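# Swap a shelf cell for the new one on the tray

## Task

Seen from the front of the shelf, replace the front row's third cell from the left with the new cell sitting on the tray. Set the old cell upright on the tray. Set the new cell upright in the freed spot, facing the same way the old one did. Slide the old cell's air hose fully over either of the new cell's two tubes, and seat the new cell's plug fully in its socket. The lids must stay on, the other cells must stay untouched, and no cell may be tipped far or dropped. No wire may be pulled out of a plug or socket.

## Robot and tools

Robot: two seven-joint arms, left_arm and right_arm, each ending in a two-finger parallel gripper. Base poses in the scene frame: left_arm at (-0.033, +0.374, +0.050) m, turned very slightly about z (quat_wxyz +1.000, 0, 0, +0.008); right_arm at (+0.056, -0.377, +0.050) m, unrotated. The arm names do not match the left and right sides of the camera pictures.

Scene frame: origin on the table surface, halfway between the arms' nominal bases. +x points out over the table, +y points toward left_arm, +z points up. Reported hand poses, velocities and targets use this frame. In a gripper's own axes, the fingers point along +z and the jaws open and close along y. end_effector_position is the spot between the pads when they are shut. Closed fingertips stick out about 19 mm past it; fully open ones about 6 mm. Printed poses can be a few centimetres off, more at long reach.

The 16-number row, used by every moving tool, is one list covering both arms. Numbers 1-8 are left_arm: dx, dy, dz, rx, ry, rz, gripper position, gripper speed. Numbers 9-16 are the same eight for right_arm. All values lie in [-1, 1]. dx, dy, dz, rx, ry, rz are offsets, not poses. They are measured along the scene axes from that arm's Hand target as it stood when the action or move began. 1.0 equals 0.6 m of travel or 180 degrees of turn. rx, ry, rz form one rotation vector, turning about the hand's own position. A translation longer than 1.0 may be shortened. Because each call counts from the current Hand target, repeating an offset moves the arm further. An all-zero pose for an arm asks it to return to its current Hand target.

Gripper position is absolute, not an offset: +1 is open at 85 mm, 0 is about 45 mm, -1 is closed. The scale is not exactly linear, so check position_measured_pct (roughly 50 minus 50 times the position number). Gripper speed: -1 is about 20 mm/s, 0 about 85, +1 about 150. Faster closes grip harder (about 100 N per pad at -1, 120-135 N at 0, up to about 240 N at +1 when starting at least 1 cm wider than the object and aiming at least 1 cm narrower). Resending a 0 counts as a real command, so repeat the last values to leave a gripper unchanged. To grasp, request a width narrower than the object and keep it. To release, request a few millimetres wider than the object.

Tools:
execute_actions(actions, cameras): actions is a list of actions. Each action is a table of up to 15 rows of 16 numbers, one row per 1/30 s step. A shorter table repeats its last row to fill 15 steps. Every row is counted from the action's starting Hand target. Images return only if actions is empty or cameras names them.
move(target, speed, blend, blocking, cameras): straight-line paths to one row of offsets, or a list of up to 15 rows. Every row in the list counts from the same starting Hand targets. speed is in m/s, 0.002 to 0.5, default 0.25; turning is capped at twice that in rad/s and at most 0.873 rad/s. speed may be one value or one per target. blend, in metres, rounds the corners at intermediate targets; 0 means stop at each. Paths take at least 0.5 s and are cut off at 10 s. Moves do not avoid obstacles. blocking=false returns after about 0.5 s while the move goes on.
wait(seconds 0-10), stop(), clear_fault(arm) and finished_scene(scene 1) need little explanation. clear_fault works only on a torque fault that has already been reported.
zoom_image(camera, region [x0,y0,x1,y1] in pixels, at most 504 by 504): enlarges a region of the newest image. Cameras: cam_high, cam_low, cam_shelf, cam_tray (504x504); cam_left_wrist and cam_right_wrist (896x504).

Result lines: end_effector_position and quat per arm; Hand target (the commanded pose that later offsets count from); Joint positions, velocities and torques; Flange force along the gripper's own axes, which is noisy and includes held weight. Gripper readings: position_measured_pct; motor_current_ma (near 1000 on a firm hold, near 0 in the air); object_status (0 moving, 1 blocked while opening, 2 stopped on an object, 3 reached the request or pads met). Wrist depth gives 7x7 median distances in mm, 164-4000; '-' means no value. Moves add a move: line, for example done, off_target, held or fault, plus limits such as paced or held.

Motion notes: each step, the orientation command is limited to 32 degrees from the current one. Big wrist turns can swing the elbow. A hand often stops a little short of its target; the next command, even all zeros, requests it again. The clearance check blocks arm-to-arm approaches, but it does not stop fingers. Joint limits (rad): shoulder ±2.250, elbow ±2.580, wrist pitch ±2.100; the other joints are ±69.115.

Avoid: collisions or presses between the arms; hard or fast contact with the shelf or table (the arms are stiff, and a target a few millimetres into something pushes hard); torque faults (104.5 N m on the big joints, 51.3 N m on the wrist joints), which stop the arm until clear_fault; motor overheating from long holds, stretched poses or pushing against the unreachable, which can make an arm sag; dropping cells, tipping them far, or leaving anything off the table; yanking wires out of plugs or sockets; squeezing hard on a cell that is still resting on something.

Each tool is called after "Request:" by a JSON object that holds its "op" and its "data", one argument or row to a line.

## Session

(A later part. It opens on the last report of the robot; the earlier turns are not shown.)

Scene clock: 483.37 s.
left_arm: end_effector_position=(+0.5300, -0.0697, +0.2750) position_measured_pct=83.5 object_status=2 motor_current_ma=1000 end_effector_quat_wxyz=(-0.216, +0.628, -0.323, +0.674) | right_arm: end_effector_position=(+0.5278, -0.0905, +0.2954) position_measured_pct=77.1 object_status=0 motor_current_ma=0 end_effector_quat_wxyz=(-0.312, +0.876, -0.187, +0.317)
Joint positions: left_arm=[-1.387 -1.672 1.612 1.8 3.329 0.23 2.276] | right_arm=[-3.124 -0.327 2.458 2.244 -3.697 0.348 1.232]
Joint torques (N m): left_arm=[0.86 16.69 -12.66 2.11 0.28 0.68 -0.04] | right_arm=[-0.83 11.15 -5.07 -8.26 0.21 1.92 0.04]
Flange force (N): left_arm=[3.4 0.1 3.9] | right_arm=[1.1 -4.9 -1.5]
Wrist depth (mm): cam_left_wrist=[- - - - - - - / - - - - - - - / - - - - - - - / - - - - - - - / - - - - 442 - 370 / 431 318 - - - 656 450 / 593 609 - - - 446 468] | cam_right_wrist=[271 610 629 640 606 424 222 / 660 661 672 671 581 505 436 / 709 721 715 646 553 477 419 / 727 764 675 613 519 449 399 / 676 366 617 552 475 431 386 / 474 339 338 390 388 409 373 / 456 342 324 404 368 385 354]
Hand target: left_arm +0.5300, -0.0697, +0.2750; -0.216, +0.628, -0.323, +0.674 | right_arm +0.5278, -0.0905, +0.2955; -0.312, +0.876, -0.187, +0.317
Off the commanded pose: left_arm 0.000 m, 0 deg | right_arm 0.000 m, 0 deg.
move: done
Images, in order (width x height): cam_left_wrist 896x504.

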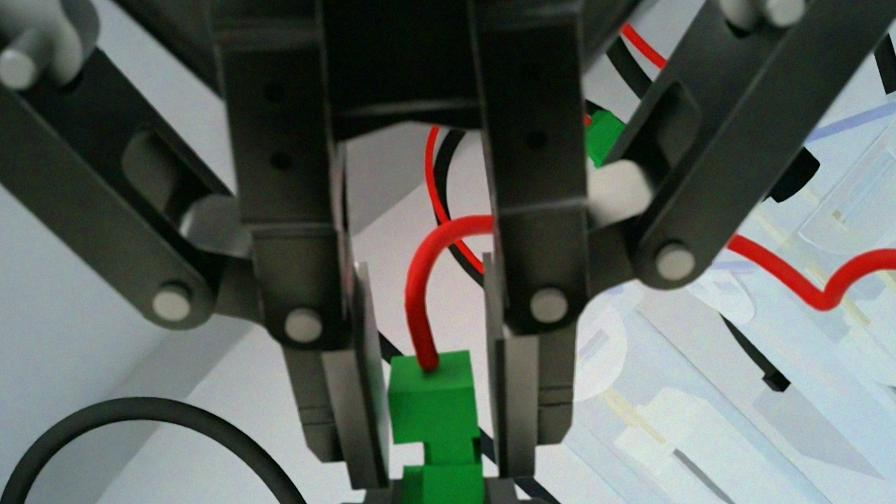

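Request:
{"op": "move", "data": {
  "target": [
    [0,0,0,0,0,0,-0.85,-1,0.0097,-0.007,0.0058,0,0,0,-0.54,-1],
    [0,0,0,0,0,0,-0.85,-1,0.0097,-0.007,0.0058,0,0,0,-0.85,-1]
  ],
  "speed": 0.015,
  "cameras": ["cam_left_wrist"]
}}

Request:
{"op": "zoom_image", "data": {
  "camera": "cam_left_wrist",
  "region": [340, 334, 550, 504]
}}

Scene clock: 485.63 s.
left_arm: end_effector_position=(+0.5300, -0.0696, +0.2750) position_measured_pct=83.5 object_status=2 motor_current_ma=1000 end_effector_quat_wxyz=(-0.216, +0.628, -0.323, +0.674) | right_arm: end_effector_position=(+0.5336, -0.0946, +0.2991) position_measured_pct=84.0 object_status=0 motor_current_ma=1000 end_effector_quat_wxyz=(-0.312, +0.876, -0.187, +0.317)
Joint positions: left_arm=[-1.387 -1.672 1.612 1.8 3.329 0.23 2.276] | right_arm=[-3.1 -0.324 2.455 2.23 -3.68 0.324 1.231]
Joint torques (N m): left_arm=[1.73 17.4 -13.83 1.99 0.44 0.96 -0.04] | right_arm=[-0.39 10.38 -4.52 -8.29 0.14 1.95 0.1]
Flange force (N): left_arm=[1.8 1.2 5.3] | right_arm=[0.2 -6.6 -3.3]
Wrist depth (mm): cam_left_wrist=[- - - - - - - / - - - - - - - / - - - - - - - / - - - - - - 271 / 384 - - - - 514 461 / 408 611 - - - 529 444 / 595 612 - 630 641 444 462] | cam_right_wrist=[- 618 620 634 612 409 226 / - 635 666 669 585 507 442 / 709 717 711 656 560 487 424 / 742 770 692 616 523 456 404 / 362 378 642 563 480 434 388 / 475 310 365 403 415 422 373 / 465 344 326 398 371 394 360]
Hand target: left_arm +0.5300, -0.0697, +0.2750; -0.216, +0.628, -0.323, +0.674 | right_arm +0.5336, -0.0947, +0.2990; -0.312, +0.876, -0.187, +0.317
Off the commanded pose: left_arm 0.000 m, 0 deg | right_arm 0.000 m, 0 deg.
move: done
Images, in order (width x height): cam_left_wrist 896x504.

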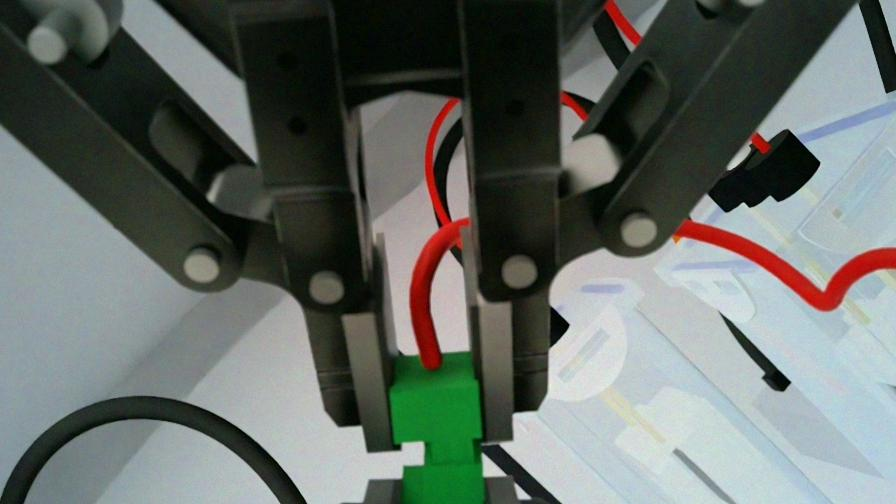

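Scaled by 2.400 from the camera's 896x504 image, which has a finer 1280x720 frame.

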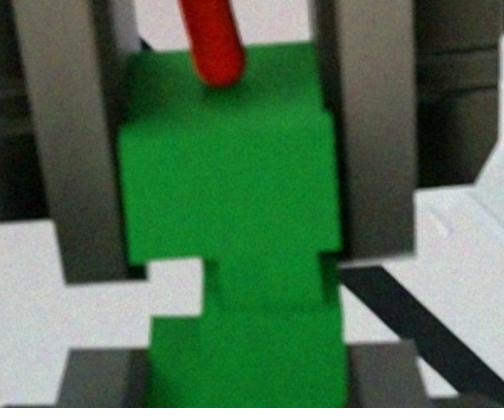

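Request:
{"op": "move", "data": {
  "target": [
    [0,0,0,0,0,0,-0.85,-1,-0.0002,-0.001,-0.001,0.0167,-0.003,0,-0.85,-1],
    [0,0,0,0,0,0,-0.85,-1,0.0016,0.0022,-0.0044,0.0167,-0.003,0,-0.85,-1]
  ],
  "speed": 0.01,
  "cameras": ["cam_left_wrist"]
}}

Request:
{"op": "zoom_image", "data": {
  "camera": "cam_left_wrist",
  "region": [340, 334, 550, 504]
}}

Scene clock: 489.50 s.
left_arm: end_effector_position=(+0.5301, -0.0695, +0.2749) position_measured_pct=83.5 object_status=2 motor_current_ma=1000 end_effector_quat_wxyz=(-0.216, +0.629, -0.323, +0.674) | right_arm: end_effector_position=(+0.5346, -0.0933, +0.2964) position_measured_pct=84.0 object_status=2 motor_current_ma=1000 end_effector_quat_wxyz=(-0.335, +0.866, -0.194, +0.316)
Joint positions: left_arm=[-1.387 -1.672 1.612 1.801 3.329 0.23 2.276] | right_arm=[-3.01 -0.368 2.356 2.262 -3.583 0.4 1.145]
Joint torques (N m): left_arm=[11.05 22.48 -22.75 -2.86 1.42 4.63 0.05] | right_arm=[-1.41 4.83 -4.49 -8.12 0.05 1.14 0.06]
Flange force (N): left_arm=[-14.4 3.3 13.6] | right_arm=[2.3 -6.2 -20.9]
Wrist depth (mm): cam_left_wrist=[- - - - - - - / - - - - - - - / - - - - - - - / - - - - - - 269 / 372 - - - - 512 367 / 427 612 - - - 527 453 / 599 609 - 631 - 447 455] | cam_right_wrist=[- 611 621 631 618 412 221 / 274 632 662 672 593 509 434 / 702 716 712 672 564 482 420 / 736 774 713 628 537 458 400 / 347 393 386 568 479 435 386 / 654 301 355 396 392 418 373 / 468 349 312 402 370 393 359]
Hand target: left_arm +0.5300, -0.0697, +0.2750; -0.216, +0.628, -0.323, +0.674 | right_arm +0.5346, -0.0934, +0.2964; -0.335, +0.866, -0.194, +0.316
Off the commanded pose: left_arm 0.000 m, 0 deg | right_arm 0.000 m, 0 deg.
move: done
Images, in order (width x height): cam_left_wrist 896x504.

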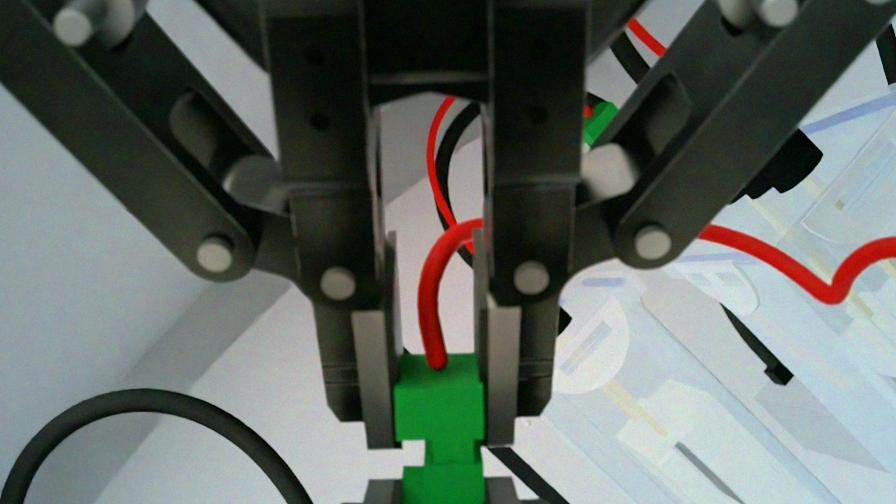

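Scaled by 2.400 from the camera's 896x504 image, which has a finer 1280x720 frame.

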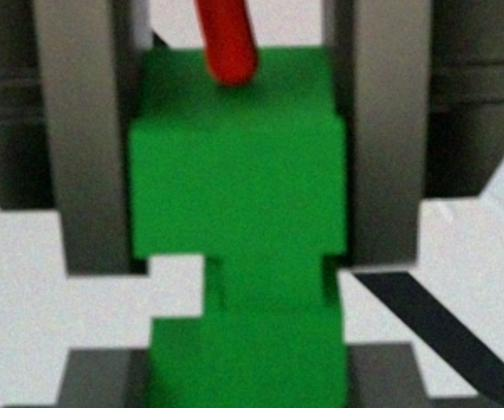

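Request:
{"op": "move", "data": {
  "target": [0,0,0,0,0,0,-0.85,-1,0.0009,0.0032,-0.0037,0,0,0,-0.85,-1],
  "speed": 0.01,
  "cameras": ["cam_left_wrist"]
}}

Request:
{"op": "zoom_image", "data": {
  "camera": "cam_left_wrist",
  "region": [340, 334, 550, 504]
}}

Scene clock: 490.93 s.
left_arm: end_effector_position=(+0.5300, -0.0697, +0.2749) position_measured_pct=83.5 object_status=2 motor_current_ma=1000 end_effector_quat_wxyz=(-0.216, +0.628, -0.323, +0.674) | right_arm: end_effector_position=(+0.5351, -0.0915, +0.2942) position_measured_pct=84.0 object_status=2 motor_current_ma=1000 end_effector_quat_wxyz=(-0.335, +0.866, -0.194, +0.316)
Joint positions: left_arm=[-1.387 -1.672 1.612 1.8 3.329 0.23 2.276] | right_arm=[-3.021 -0.376 2.361 2.261 -3.588 0.409 1.149]
Joint torques (N m): left_arm=[16.06 25.85 -28.7 -5.93 2.09 6.91 0.12] | right_arm=[-2.79 1.2 -4.87 -7.09 -0.01 -0.08 0.06]
Flange force (N): left_arm=[-24.8 5.1 16.6] | right_arm=[6.1 -7.8 -31.6]
Wrist depth (mm): cam_left_wrist=[- - - - - - - / - - - - - - - / - - - - - - - / - - - - - - 270 / 369 - - - - - 363 / 410 612 - - - 525 455 / 599 607 - 628 - 445 458] | cam_right_wrist=[- 604 618 628 618 411 414 / 273 631 665 667 594 506 433 / 699 714 707 668 562 480 419 / 734 773 706 624 529 456 398 / 345 391 384 574 471 433 385 / 653 300 351 344 390 417 370 / 469 346 310 401 365 386 357]
Hand target: left_arm +0.5300, -0.0697, +0.2750; -0.216, +0.628, -0.323, +0.674 | right_arm +0.5351, -0.0914, +0.2941; -0.335, +0.866, -0.194, +0.316
Off the commanded pose: left_arm 0.000 m, 0 deg | right_arm 0.000 m, 0 deg.
move: done
Images, in order (width x height): cam_left_wrist 896x504.

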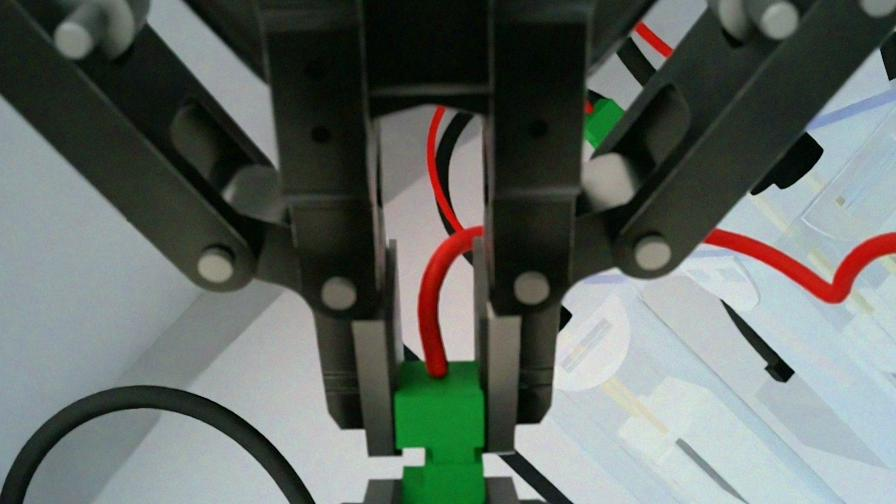

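Scaled by 2.400 from the camera's 896x504 image, which has a finer 1280x720 frame.

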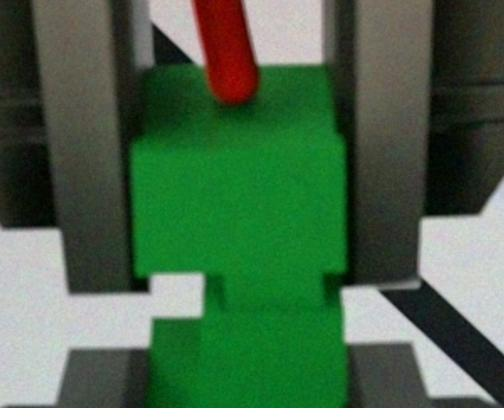

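Request:
{"op": "move", "data": {
  "target": [0,0,0,0,0,0,-0.85,-1,0.0018,0.0037,-0.0043,0,0,0,-0.85,-1],
  "speed": 0.01,
  "cameras": ["cam_left_wrist"]
}}

Request:
{"op": "zoom_image", "data": {
  "camera": "cam_left_wrist",
  "region": [340, 334, 550, 504]
}}

Scene clock: 492.03 s.
left_arm: end_effector_position=(+0.5300, -0.0696, +0.2749) position_measured_pct=83.5 object_status=2 motor_current_ma=1000 end_effector_quat_wxyz=(-0.216, +0.628, -0.323, +0.674) | right_arm: end_effector_position=(+0.5362, -0.0892, +0.2916) position_measured_pct=84.0 object_status=2 motor_current_ma=1000 end_effector_quat_wxyz=(-0.335, +0.866, -0.194, +0.316)
Joint positions: left_arm=[-1.387 -1.672 1.612 1.8 3.329 0.23 2.276] | right_arm=[-3.034 -0.387 2.368 2.259 -3.594 0.42 1.155]
Joint torques (N m): left_arm=[18.86 27.41 -31.48 -6.86 2.37 7.81 0.09] | right_arm=[-2.36 -0.37 -3.96 -7.38 -0.13 -0.13 0.11]
Flange force (N): left_arm=[-29.5 6.5 20.3] | right_arm=[5.9 -8.9 -37.9]
Wrist depth (mm): cam_left_wrist=[- - - - - - - / - - - - - - - / - - - - - - - / - - - - - - - / 361 - - - - - 363 / 414 608 - - - 476 453 / 598 608 - - - 445 455] | cam_right_wrist=[602 602 622 628 620 454 414 / 621 633 661 668 589 499 426 / 696 710 710 666 558 476 416 / 732 767 708 622 527 453 397 / 335 380 386 573 471 431 383 / 653 297 349 344 385 413 368 / 465 346 310 396 366 382 356]
Hand target: left_arm +0.5300, -0.0697, +0.2750; -0.216, +0.628, -0.323, +0.674 | right_arm +0.5362, -0.0892, +0.2916; -0.335, +0.866, -0.194, +0.316
Off the commanded pose: left_arm 0.000 m, 0 deg | right_arm 0.000 m, 0 deg.
move: done
Images, in order (width x height): cam_left_wrist 896x504.

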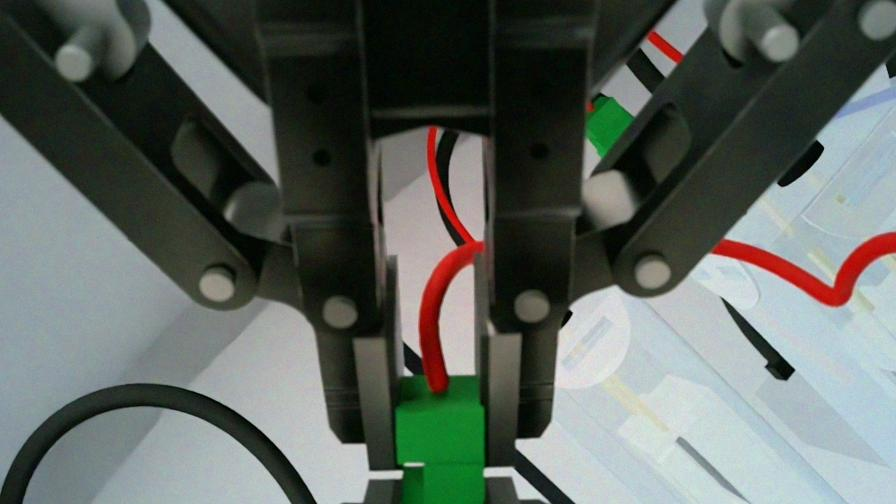

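Scaled by 2.400 from the camera's 896x504 image, which has a finer 1280x720 frame.

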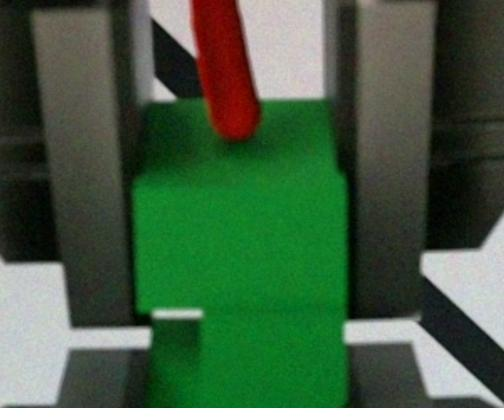

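Request:
{"op": "move", "data": {
  "target": [0,0,0,0,0,0,-0.85,-1,0.0009,0.0021,-0.0023,0,0,0,-0.85,-1],
  "speed": 0.008,
  "cameras": ["cam_left_wrist"]
}}

Request:
{"op": "zoom_image", "data": {
  "camera": "cam_left_wrist",
  "region": [340, 334, 550, 504]
}}

Scene clock: 493.13 s.
left_arm: end_effector_position=(+0.5300, -0.0696, +0.2749) position_measured_pct=83.5 object_status=2 motor_current_ma=1000 end_effector_quat_wxyz=(-0.216, +0.629, -0.323, +0.674) | right_arm: end_effector_position=(+0.5367, -0.0880, +0.2902) position_measured_pct=84.0 object_status=2 motor_current_ma=1000 end_effector_quat_wxyz=(-0.335, +0.866, -0.194, +0.316)
Joint positions: left_arm=[-1.387 -1.672 1.612 1.8 3.329 0.23 2.276] | right_arm=[-3.041 -0.392 2.371 2.257 -3.597 0.425 1.158]
Joint torques (N m): left_arm=[24.44 30.43 -36.77 -9.75 2.88 9.99 0.1] | right_arm=[-3 -3.56 -3.73 -7.54 -0.19 -0.64 0.15]
Flange force (N): left_arm=[-39.2 7.9 25.3] | right_arm=[7.8 -10.0 -49.2]
Wrist depth (mm): cam_left_wrist=[- - - - - - - / - - - - - - - / - - - - - - - / - - - - - - - / 349 - - - - - 356 / 419 320 - - - 474 453 / 595 609 - - - 445 449] | cam_right_wrist=[593 604 619 624 616 508 412 / 269 287 658 665 587 499 427 / 699 709 711 666 560 476 415 / 733 764 702 619 525 452 395 / 668 380 383 572 467 429 383 / 644 296 346 343 381 413 366 / 464 345 307 396 367 383 351]
Hand target: left_arm +0.5300, -0.0697, +0.2750; -0.216, +0.628, -0.323, +0.674 | right_arm +0.5367, -0.0880, +0.2902; -0.335, +0.866, -0.194, +0.316
Off the commanded pose: left_arm 0.000 m, 0 deg | right_arm 0.000 m, 0 deg.
move: done
Images, in order (width x height): cam_left_wrist 896x504.

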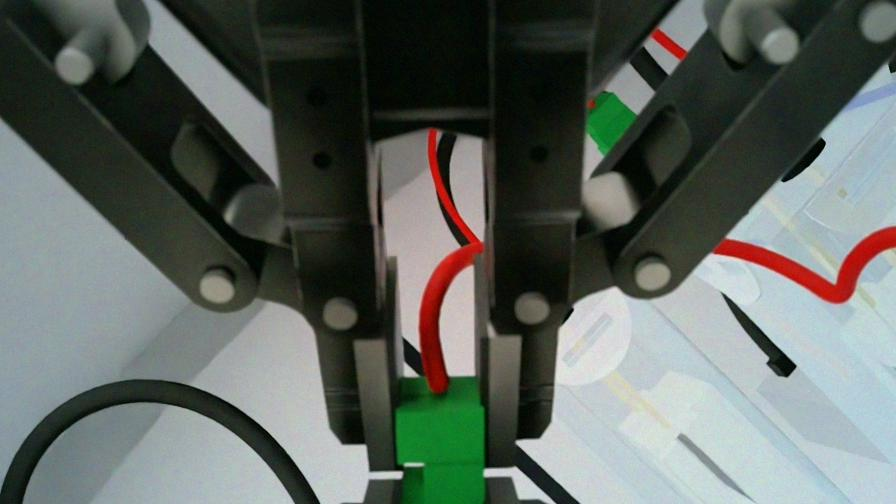

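Scaled by 2.400 from the camera's 896x504 image, which has a finer 1280x720 frame.

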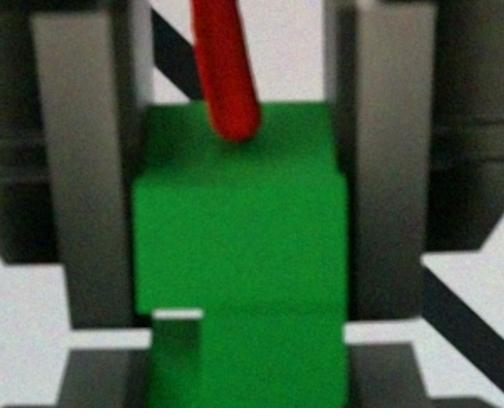

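Request:
{"op": "zoom_image", "data": {
  "camera": "cam_left_wrist",
  "region": [385, 420, 500, 504]
}}

Request:
{"op": "zoom_image", "data": {
  "camera": "cam_left_wrist",
  "region": [570, 80, 650, 160]
}}

Scaled by 4.383 from the camera's 896x504 image, which has a finer 1280x720 frame.

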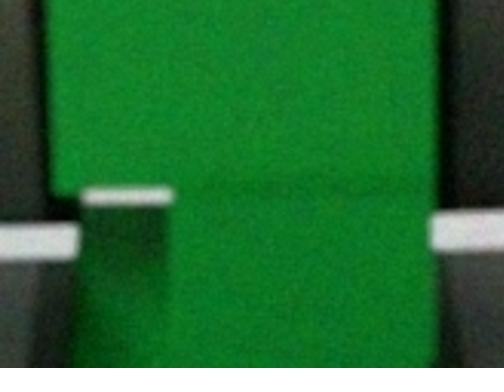

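Scaled by 6.300 from the camera's 896x504 image, which has a finer 1280x720 frame.

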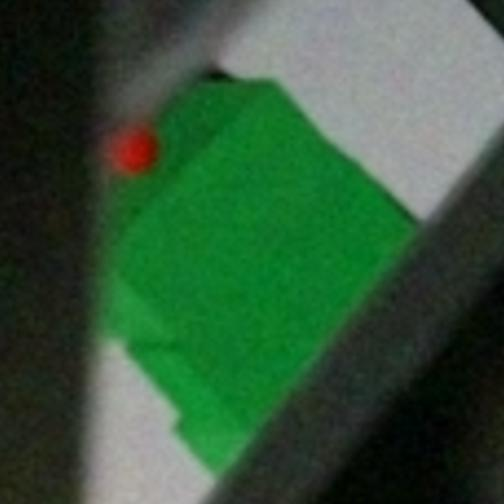

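Request:
{"op": "move", "data": {
  "target": [
    [0,0,0,0,0,0,-0.85,-1,-0.001,-0.0024,0.0028,0,0,0,-0.85,-1],
    [0,0,0,0,0,0,-0.85,-1,-0.001,-0.0024,0.0028,0,0,0,-0.5,-1]
  ],
  "speed": 0.01,
  "cameras": ["cam_left_wrist","cam_right_wrist"]
}}

Request:
{"op": "zoom_image", "data": {
  "camera": "cam_left_wrist",
  "region": [340, 334, 550, 504]
}}

Scene clock: 495.67 s.
left_arm: end_effector_position=(+0.5300, -0.0697, +0.2750) position_measured_pct=83.5 object_status=2 motor_current_ma=1000 end_effector_quat_wxyz=(-0.216, +0.628, -0.323, +0.674) | right_arm: end_effector_position=(+0.5361, -0.0895, +0.2918) position_measured_pct=74.9 object_status=0 motor_current_ma=10 end_effector_quat_wxyz=(-0.335, +0.866, -0.194, +0.316)
Joint positions: left_arm=[-1.387 -1.672 1.612 1.8 3.329 0.23 2.276] | right_arm=[-3.033 -0.386 2.367 2.259 -3.593 0.418 1.155]
Joint torques (N m): left_arm=[8.37 18.89 -16.83 -5.45 0.39 4.85 -0.25] | right_arm=[-6.46 8.9 -10.15 -8.28 1.27 0.36 0.11]
Flange force (N): left_arm=[-8.9 -5.3 2.4] | right_arm=[8.7 3.2 -10.5]
Wrist depth (mm): cam_left_wrist=[- - - - - - - / - - - - - - - / - - - - - - - / - - - - - - - / - - - - - - 355 / 400 320 - - - 530 452 / 599 612 - - - 446 456] | cam_right_wrist=[604 603 616 629 619 438 405 / 619 628 659 669 588 496 429 / 698 705 708 667 554 476 412 / 736 768 712 619 523 451 394 / 672 385 376 570 468 428 381 / 646 299 352 399 385 410 370 / 466 341 315 395 366 391 354]
Hand target: left_arm +0.5300, -0.0696, +0.2750; -0.216, +0.628, -0.323, +0.674 | right_arm +0.5361, -0.0894, +0.2919; -0.335, +0.866, -0.194, +0.316
Off the commanded pose: left_arm 0.000 m, 0 deg | right_arm 0.000 m, 0 deg.
move: done
Images, in order (width x height): cam_left_wrist 896x504, cam_right_wrist 896x504.

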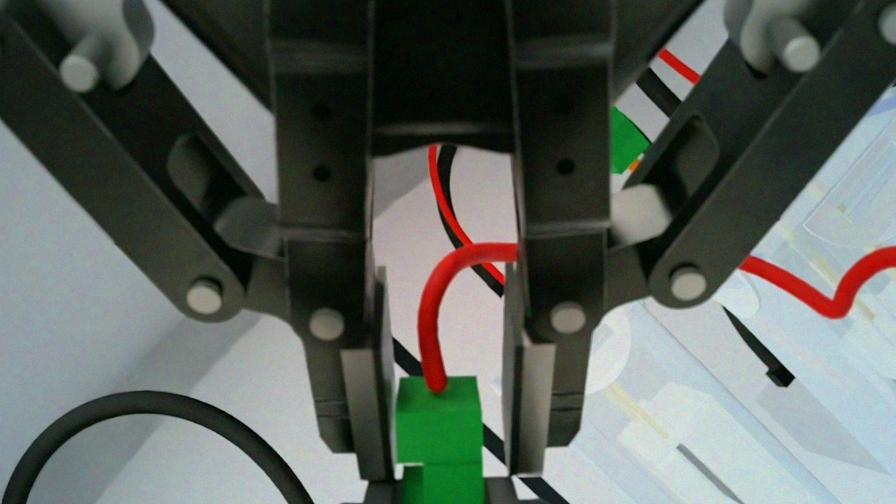

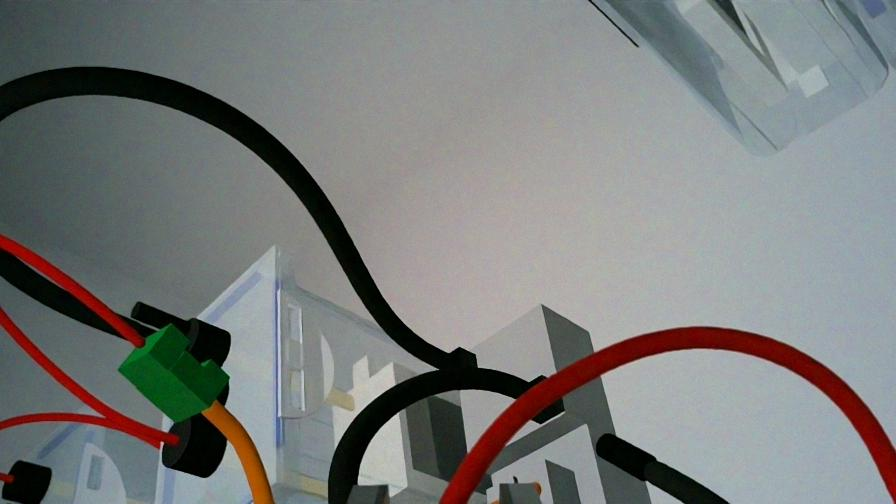

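Scaled by 2.400 from the camera's 896x504 image, which has a finer 1280x720 frame.

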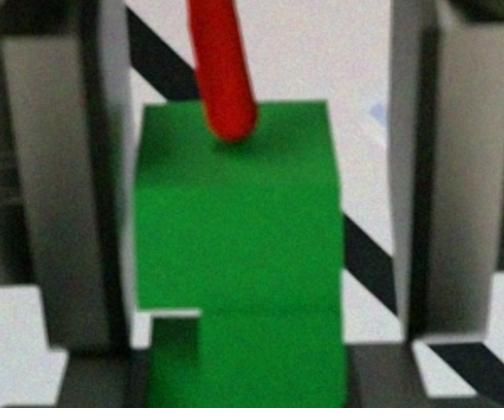

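Request:
{"op": "move", "data": {
  "target": [
    [0,0,0,0,0,0,-0.85,-1,-0.0018,-0.0032,0.0034,0,0,0,-0.5,-1],
    [0,0,0,0,0,0,-0.85,-1,-0.08,-0.075,0.085,0,0,0,-0.4,-1]
  ],
  "speed": [0.015,0.05],
  "cameras": ["cam_left_wrist","cam_right_wrist"]
}}

Request:
{"op": "zoom_image", "data": {
  "camera": "cam_left_wrist",
  "region": [340, 304, 550, 504]
}}

Scene clock: 499.30 s.
left_arm: end_effector_position=(+0.5300, -0.0697, +0.2750) position_measured_pct=83.5 object_status=2 motor_current_ma=1000 end_effector_quat_wxyz=(-0.216, +0.628, -0.323, +0.674) | right_arm: end_effector_position=(+0.4881, -0.1344, +0.3429) position_measured_pct=69.7 object_status=0 motor_current_ma=0 end_effector_quat_wxyz=(-0.335, +0.866, -0.194, +0.316)
Joint positions: left_arm=[-1.387 -1.672 1.612 1.8 3.329 0.23 2.276] | right_arm=[-2.468 -0.113 1.928 2.355 -3.211 0.21 0.723]
Joint torques (N m): left_arm=[0.88 16.69 -12.64 2.11 0.29 0.69 -0.05] | right_arm=[-0.76 4.01 -4.18 -9.24 -0.16 2.42 0.02]
Flange force (N): left_arm=[3.5 0.1 3.9] | right_arm=no reading
Wrist depth (mm): cam_left_wrist=[197 - 344 - 665 - 463 / 228 311 440 647 658 350 474 / 257 367 635 646 650 352 287 / 307 474 635 643 650 323 271 / 373 621 624 636 434 655 359 / 407 616 624 628 412 652 448 / 595 606 - 628 644 446 470] | cam_right_wrist=[- - - 687 425 319 276 / - - 738 737 666 493 274 / 169 - 768 750 631 547 475 / - 854 819 706 604 518 459 / - 825 458 646 551 499 437 / 711 485 427 462 463 475 419 / 553 526 409 471 440 441 399]
Hand target: left_arm +0.5300, -0.0697, +0.2750; -0.216, +0.628, -0.323, +0.674 | right_arm +0.4881, -0.1344, +0.3429; -0.335, +0.866, -0.194, +0.316
Off the commanded pose: left_arm 0.000 m, 0 deg | right_arm 0.000 m, 0 deg.
move: done
Images, in order (width x height): cam_left_wrist 896x504, cam_right_wrist 896x504.

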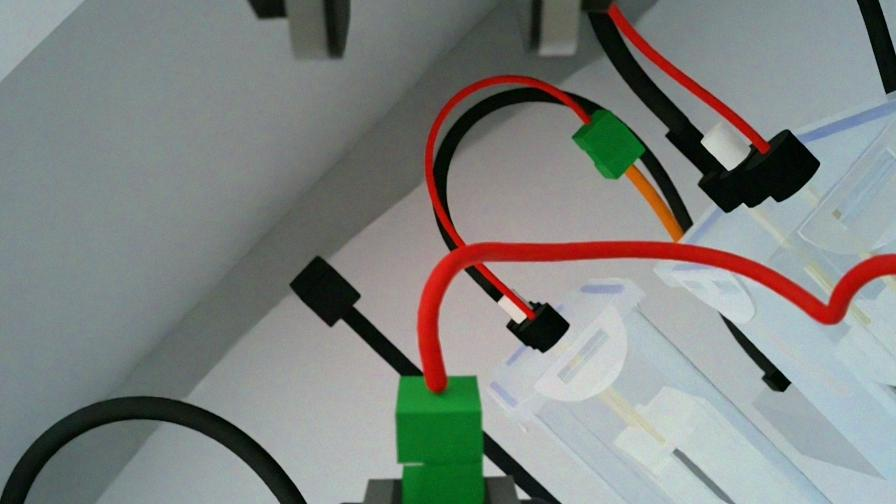

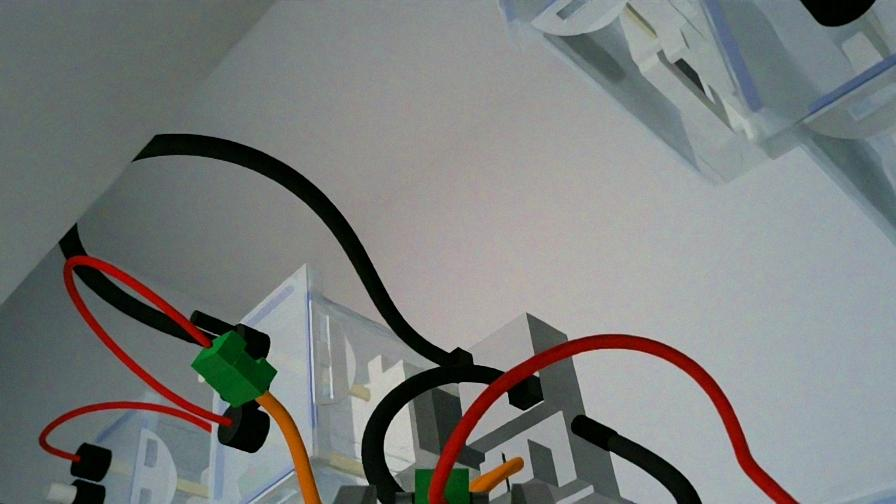

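Scaled by 2.400 from the camera's 896x504 image, which has a finer 1280x720 frame.

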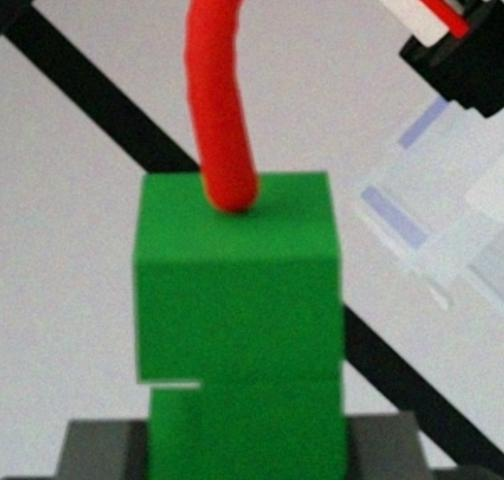

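Request:
{"op": "wait", "data": {
  "seconds": 0.1,
  "cameras": ["cam_shelf","cam_high"]
}}

Request:
{"op": "zoom_image", "data": {
  "camera": "cam_shelf",
  "region": [190, 130, 310, 250]
}}

Request:
{"op": "zoom_image", "data": {
  "camera": "cam_high",
  "region": [230, 140, 430, 340]
}}

Scene clock: 499.87 s.
left_arm: end_effector_position=(+0.5300, -0.0697, +0.2750) position_measured_pct=83.5 object_status=2 motor_current_ma=1000 end_effector_quat_wxyz=(-0.216, +0.628, -0.323, +0.674) | right_arm: end_effector_position=(+0.4881, -0.1344, +0.3429) position_measured_pct=69.7 object_status=3 motor_current_ma=0 end_effector_quat_wxyz=(-0.335, +0.866, -0.194, +0.316)
Joint positions: left_arm=[-1.387 -1.672 1.612 1.8 3.329 0.23 2.276] | right_arm=[-2.468 -0.113 1.928 2.355 -3.211 0.21 0.723]
Joint torques (N m): left_arm=[0.85 16.69 -12.62 2.09 0.29 0.67 -0.06] | right_arm=[-0.73 3.95 -4.23 -9.25 -0.18 2.43 0.05]
Flange force (N): left_arm=[3.4 0.1 3.8] | right_arm=no reading
Wrist depth (mm): cam_left_wrist=[197 - 343 - 661 - 460 / 227 311 440 647 657 350 472 / 257 366 635 647 650 352 287 / 307 476 632 642 648 323 272 / 371 621 623 636 435 658 358 / 407 617 626 629 416 653 446 / 593 609 - 630 642 444 467] | cam_right_wrist=[- - - 684 425 318 276 / - - 739 738 668 492 275 / 170 - 770 752 635 547 476 / - 856 825 704 603 520 459 / - 831 459 647 550 497 438 / 708 484 428 462 464 476 419 / 553 527 411 472 440 439 400]
Hand target: left_arm +0.5300, -0.0697, +0.2750; -0.216, +0.628, -0.323, +0.674 | right_arm +0.4881, -0.1344, +0.3429; -0.335, +0.866, -0.194, +0.316
Tool commands: left_gripper/position=-0.85 left_gripper/speed=-1.0 right_gripper/position=-0.4 right_gripper/speed=-1.0
Off the commanded pose: left_arm 0.000 m, 0 deg | right_arm 0.000 m, 0 deg.
wait: 0.10 s; at rest from the start
Images, in order (width x height): cam_high 504x504, cam_shelf 504x504.

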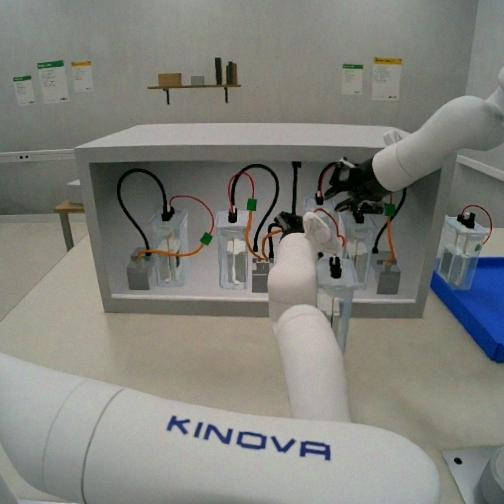

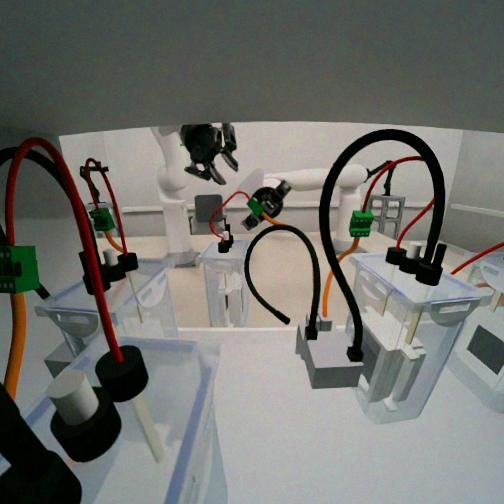

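Scaled by 4.200 from the camera's 504x504 image, which has a finer 720x720 frame.

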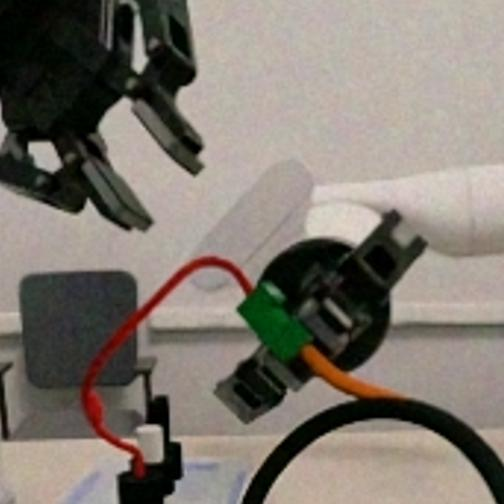

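Scaled by 2.520 from the camera's 504x504 image, which has a finer 720x720 frame.

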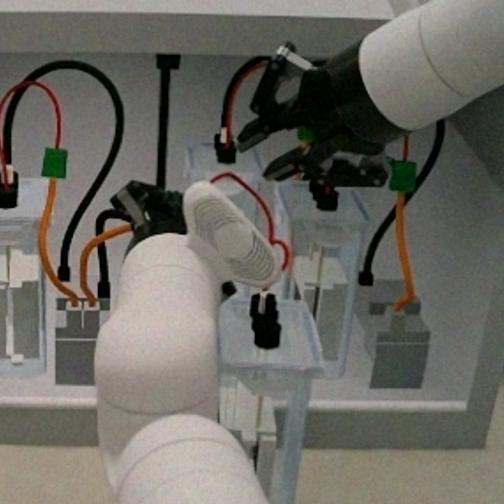

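Request:
{"op": "move", "data": {
  "target": [
    [0,0,0,0,0,0,-0.85,-1,-0.09,-0.07,0.09,0,0,0,-0.4,-1],
    [0,0,0,0,0,0,-0.85,-1,-0.247,-0.193,0.128,-0.251,-0.0257,0.0333,-0.4,-1]
  ],
  "speed": 0.12,
  "blend": 0.03,
  "cameras": ["cam_right_wrist","cam_high"]
}}

Scene clock: 505.67 s.
left_arm: end_effector_position=(+0.5300, -0.0697, +0.2750) position_measured_pct=83.5 object_status=2 motor_current_ma=1000 end_effector_quat_wxyz=(-0.216, +0.628, -0.323, +0.674) | right_arm: end_effector_position=(+0.3399, -0.2502, +0.4197) position_measured_pct=69.7 object_status=3 motor_current_ma=0 end_effector_quat_wxyz=(+0.000, +0.924, +0.000, +0.383)
Joint positions: left_arm=[-1.387 -1.672 1.612 1.8 3.329 0.23 2.276] | right_arm=[-3.874 0.415 2.933 2.238 -2.458 -0.921 0.31]
Joint torques (N m): left_arm=[0.86 16.7 -12.62 2.12 0.28 0.68 -0.05] | right_arm=[-0.74 1.12 -3.48 -10.73 1.24 0.66 -0.01]
Flange force (N): left_arm=[3.5 0.2 3.9] | right_arm=[4.9 13.0 4.9]
Wrist depth (mm): cam_left_wrist=[196 246 344 647 662 551 463 / 228 302 451 649 655 354 473 / 257 366 637 644 659 352 287 / 307 475 631 638 653 323 271 / 372 616 626 638 434 658 359 / 407 616 624 633 414 653 445 / 598 608 - 629 638 445 470] | cam_right_wrist=[851 845 620 668 815 422 317 / 871 874 680 565 852 454 339 / 795 818 711 510 651 452 374 / 518 743 731 496 646 449 614 / 382 677 682 632 590 449 634 / 365 447 628 627 586 496 654 / 355 412 432 583 583 572 614]
Hand target: left_arm +0.5300, -0.0697, +0.2750; -0.216, +0.628, -0.323, +0.674 | right_arm +0.3399, -0.2502, +0.4197; +0.000, +0.924, +0.000, +0.383
Off the commanded pose: left_arm 0.000 m, 0 deg | right_arm 0.000 m, 0 deg.
move: done
Images, in order (width x height): cam_high 504x504, cam_right_wrist 896x504.

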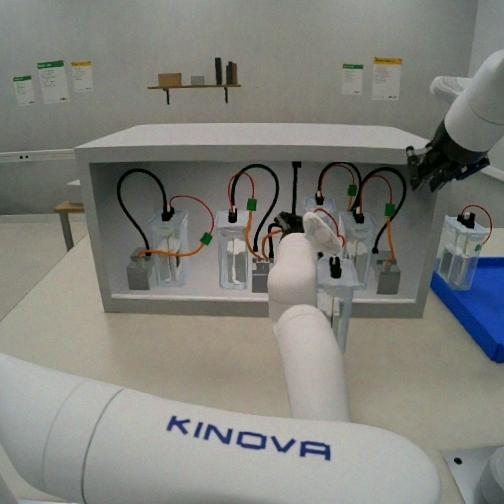

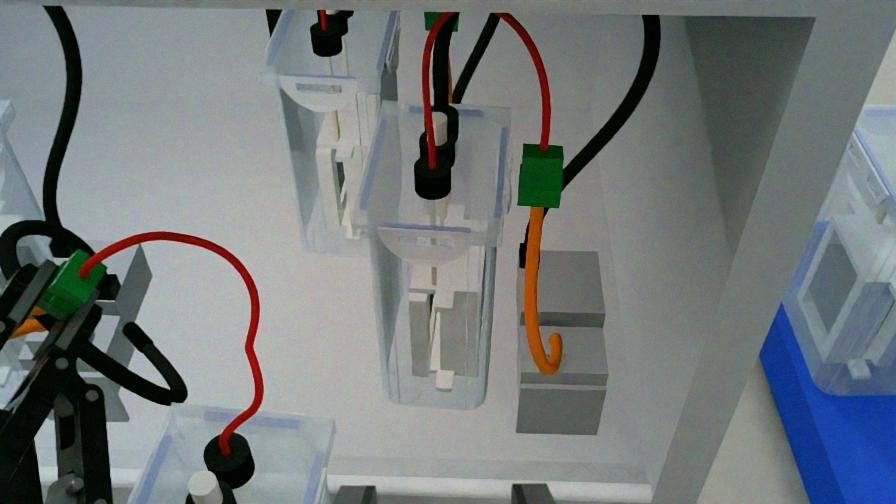

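Request:
{"op": "zoom_image", "data": {
  "camera": "cam_right_wrist",
  "region": [20, 230, 140, 330]
}}

Request:
{"op": "zoom_image", "data": {
  "camera": "cam_right_wrist",
  "region": [490, 120, 610, 220]
}}

Scaled by 4.200 from the camera's 896x504 image, which has a finer 1280x720 frame.

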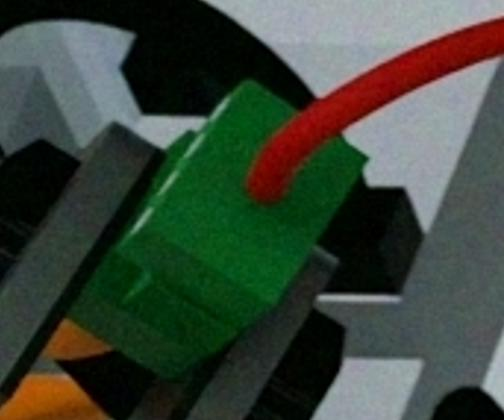

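Scaled by 4.200 from the camera's 896x504 image, which has a finer 1280x720 frame.

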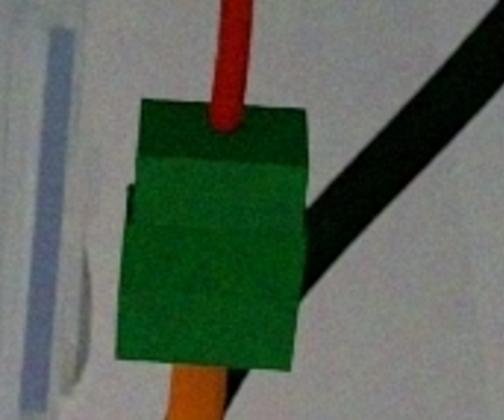

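Request:
{"op": "move", "data": {
  "target": [0,0,0,-0.2025,0.0358,0,-0.85,-1,0,0,0,0,0,0,-0.4,-1],
  "speed": 0.1,
  "cameras": ["cam_right_wrist","cam_left_wrist","cam_shelf"]
}}

Scene clock: 512.90 s.
left_arm: end_effector_position=(+0.5300, -0.0697, +0.2750) position_measured_pct=83.5 object_status=2 motor_current_ma=1000 end_effector_quat_wxyz=(+0.009, +0.701, -0.107, +0.705) | right_arm: end_effector_position=(+0.3399, -0.2502, +0.4197) position_measured_pct=69.7 object_status=3 motor_current_ma=0 end_effector_quat_wxyz=(+0.000, +0.924, +0.000, +0.383)
Joint positions: left_arm=[-1.397 -1.59 1.698 1.802 3.62 0.268 2.557] | right_arm=[-3.874 0.415 2.933 2.238 -2.458 -0.921 0.31]
Joint torques (N m): left_arm=[0.42 16.68 -12.11 1.45 0.32 1.62 0.02] | right_arm=[-0.74 1.1 -3.45 -10.8 1.26 0.65 0]
Flange force (N): left_arm=[3.2 1.1 3.2] | right_arm=[4.6 13.0 4.9]
Wrist depth (mm): cam_left_wrist=[249 271 302 334 356 411 465 / 335 375 436 521 626 660 477 / 462 603 626 641 655 669 494 / 601 607 619 637 656 648 511 / 598 608 621 639 649 434 526 / 595 611 626 560 522 369 327 / 251 607 - 636 660 327 281] | cam_right_wrist=[842 844 621 668 819 421 316 / 870 872 677 562 850 454 340 / 792 810 710 513 653 449 375 / 515 748 731 496 645 449 613 / 379 677 685 630 587 449 632 / 344 461 629 632 588 499 651 / 328 412 431 582 581 568 613]
Hand target: left_arm +0.5300, -0.0697, +0.2750; +0.009, +0.701, -0.107, +0.705 | right_arm +0.3399, -0.2502, +0.4197; +0.000, +0.924, +0.000, +0.383
Off the commanded pose: left_arm 0.000 m, 0 deg | right_arm 0.000 m, 0 deg.
move: done
Images, in order (width x height): cam_shelf 504x504, cam_left_wrist 896x504, cam_right_wrist 896x504.

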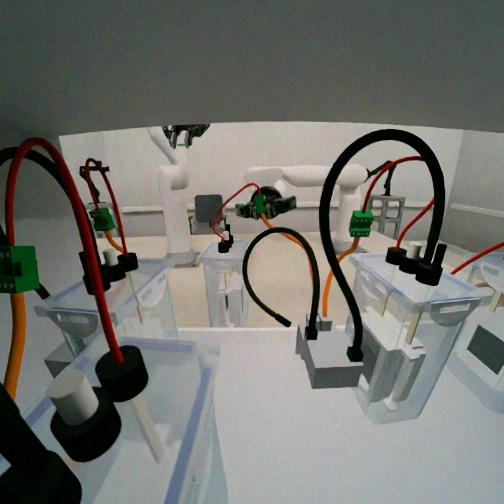

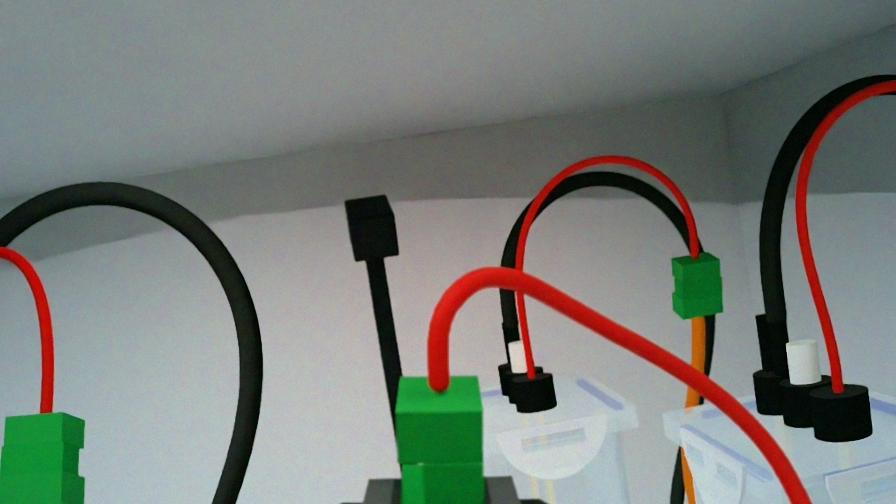

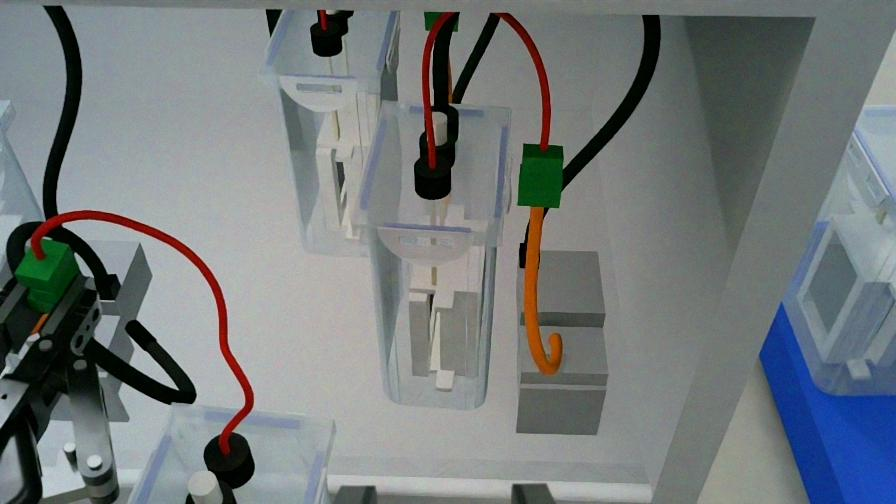

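Request:
{"op": "zoom_image", "data": {
  "camera": "cam_left_wrist",
  "region": [0, 390, 110, 504]
}}

Request:
{"op": "zoom_image", "data": {
  "camera": "cam_left_wrist",
  "region": [385, 364, 505, 504]
}}

Request:
{"op": "zoom_image", "data": {
  "camera": "cam_right_wrist",
  "region": [0, 220, 110, 330]
}}

Request:
{"op": "zoom_image", "data": {
  "camera": "cam_left_wrist",
  "region": [650, 240, 750, 340]
}}

Request:
{"op": "zoom_image", "data": {
  "camera": "cam_shelf",
  "region": [220, 160, 310, 250]
}}

Scaled by 4.421 from the camera's 896x504 image, which has a finer 1280x720 frame.

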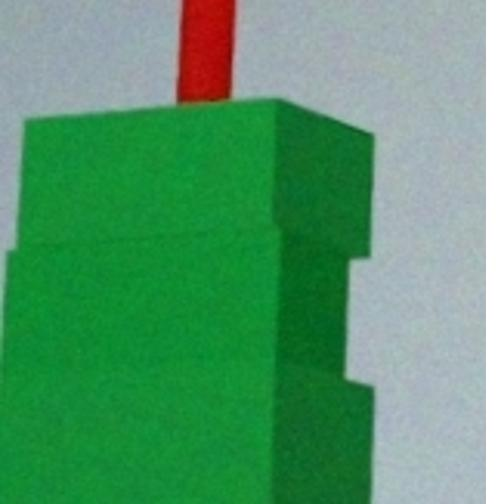

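Scaled by 3.600 from the camera's 896x504 image, which has a finer 1280x720 frame.

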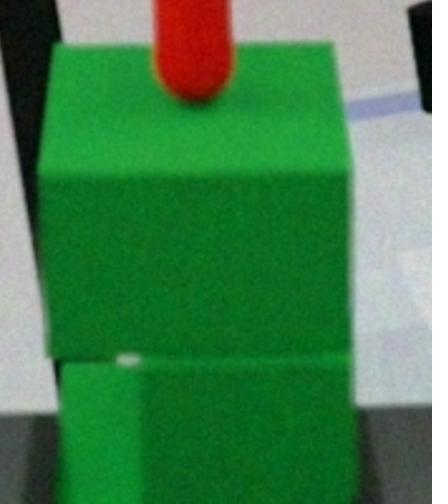

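Scaled by 4.582 from the camera's 896x504 image, which has a finer 1280x720 frame.

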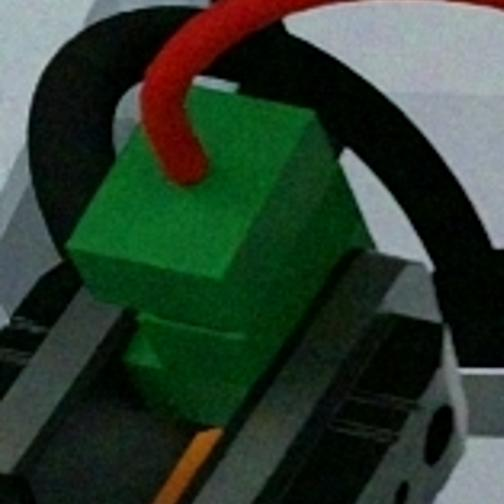

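Scaled by 5.040 from the camera's 896x504 image, which has a finer 1280x720 frame.

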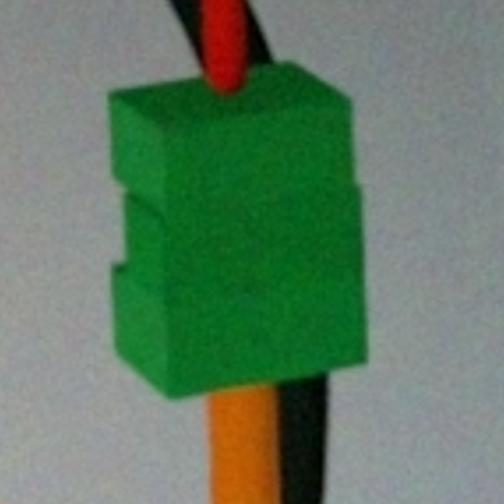

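Scaled by 5.600 from the camera's 504x504 image, which has a finer 720x720 frame.

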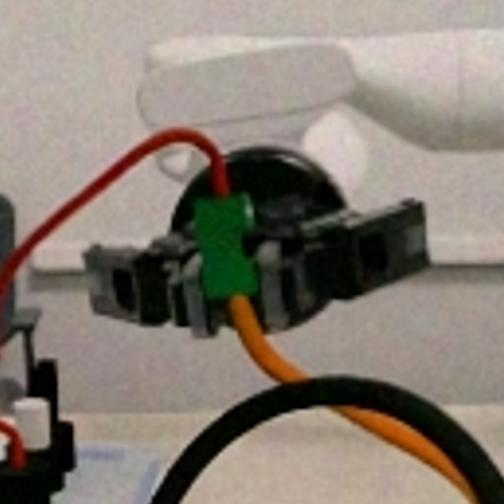

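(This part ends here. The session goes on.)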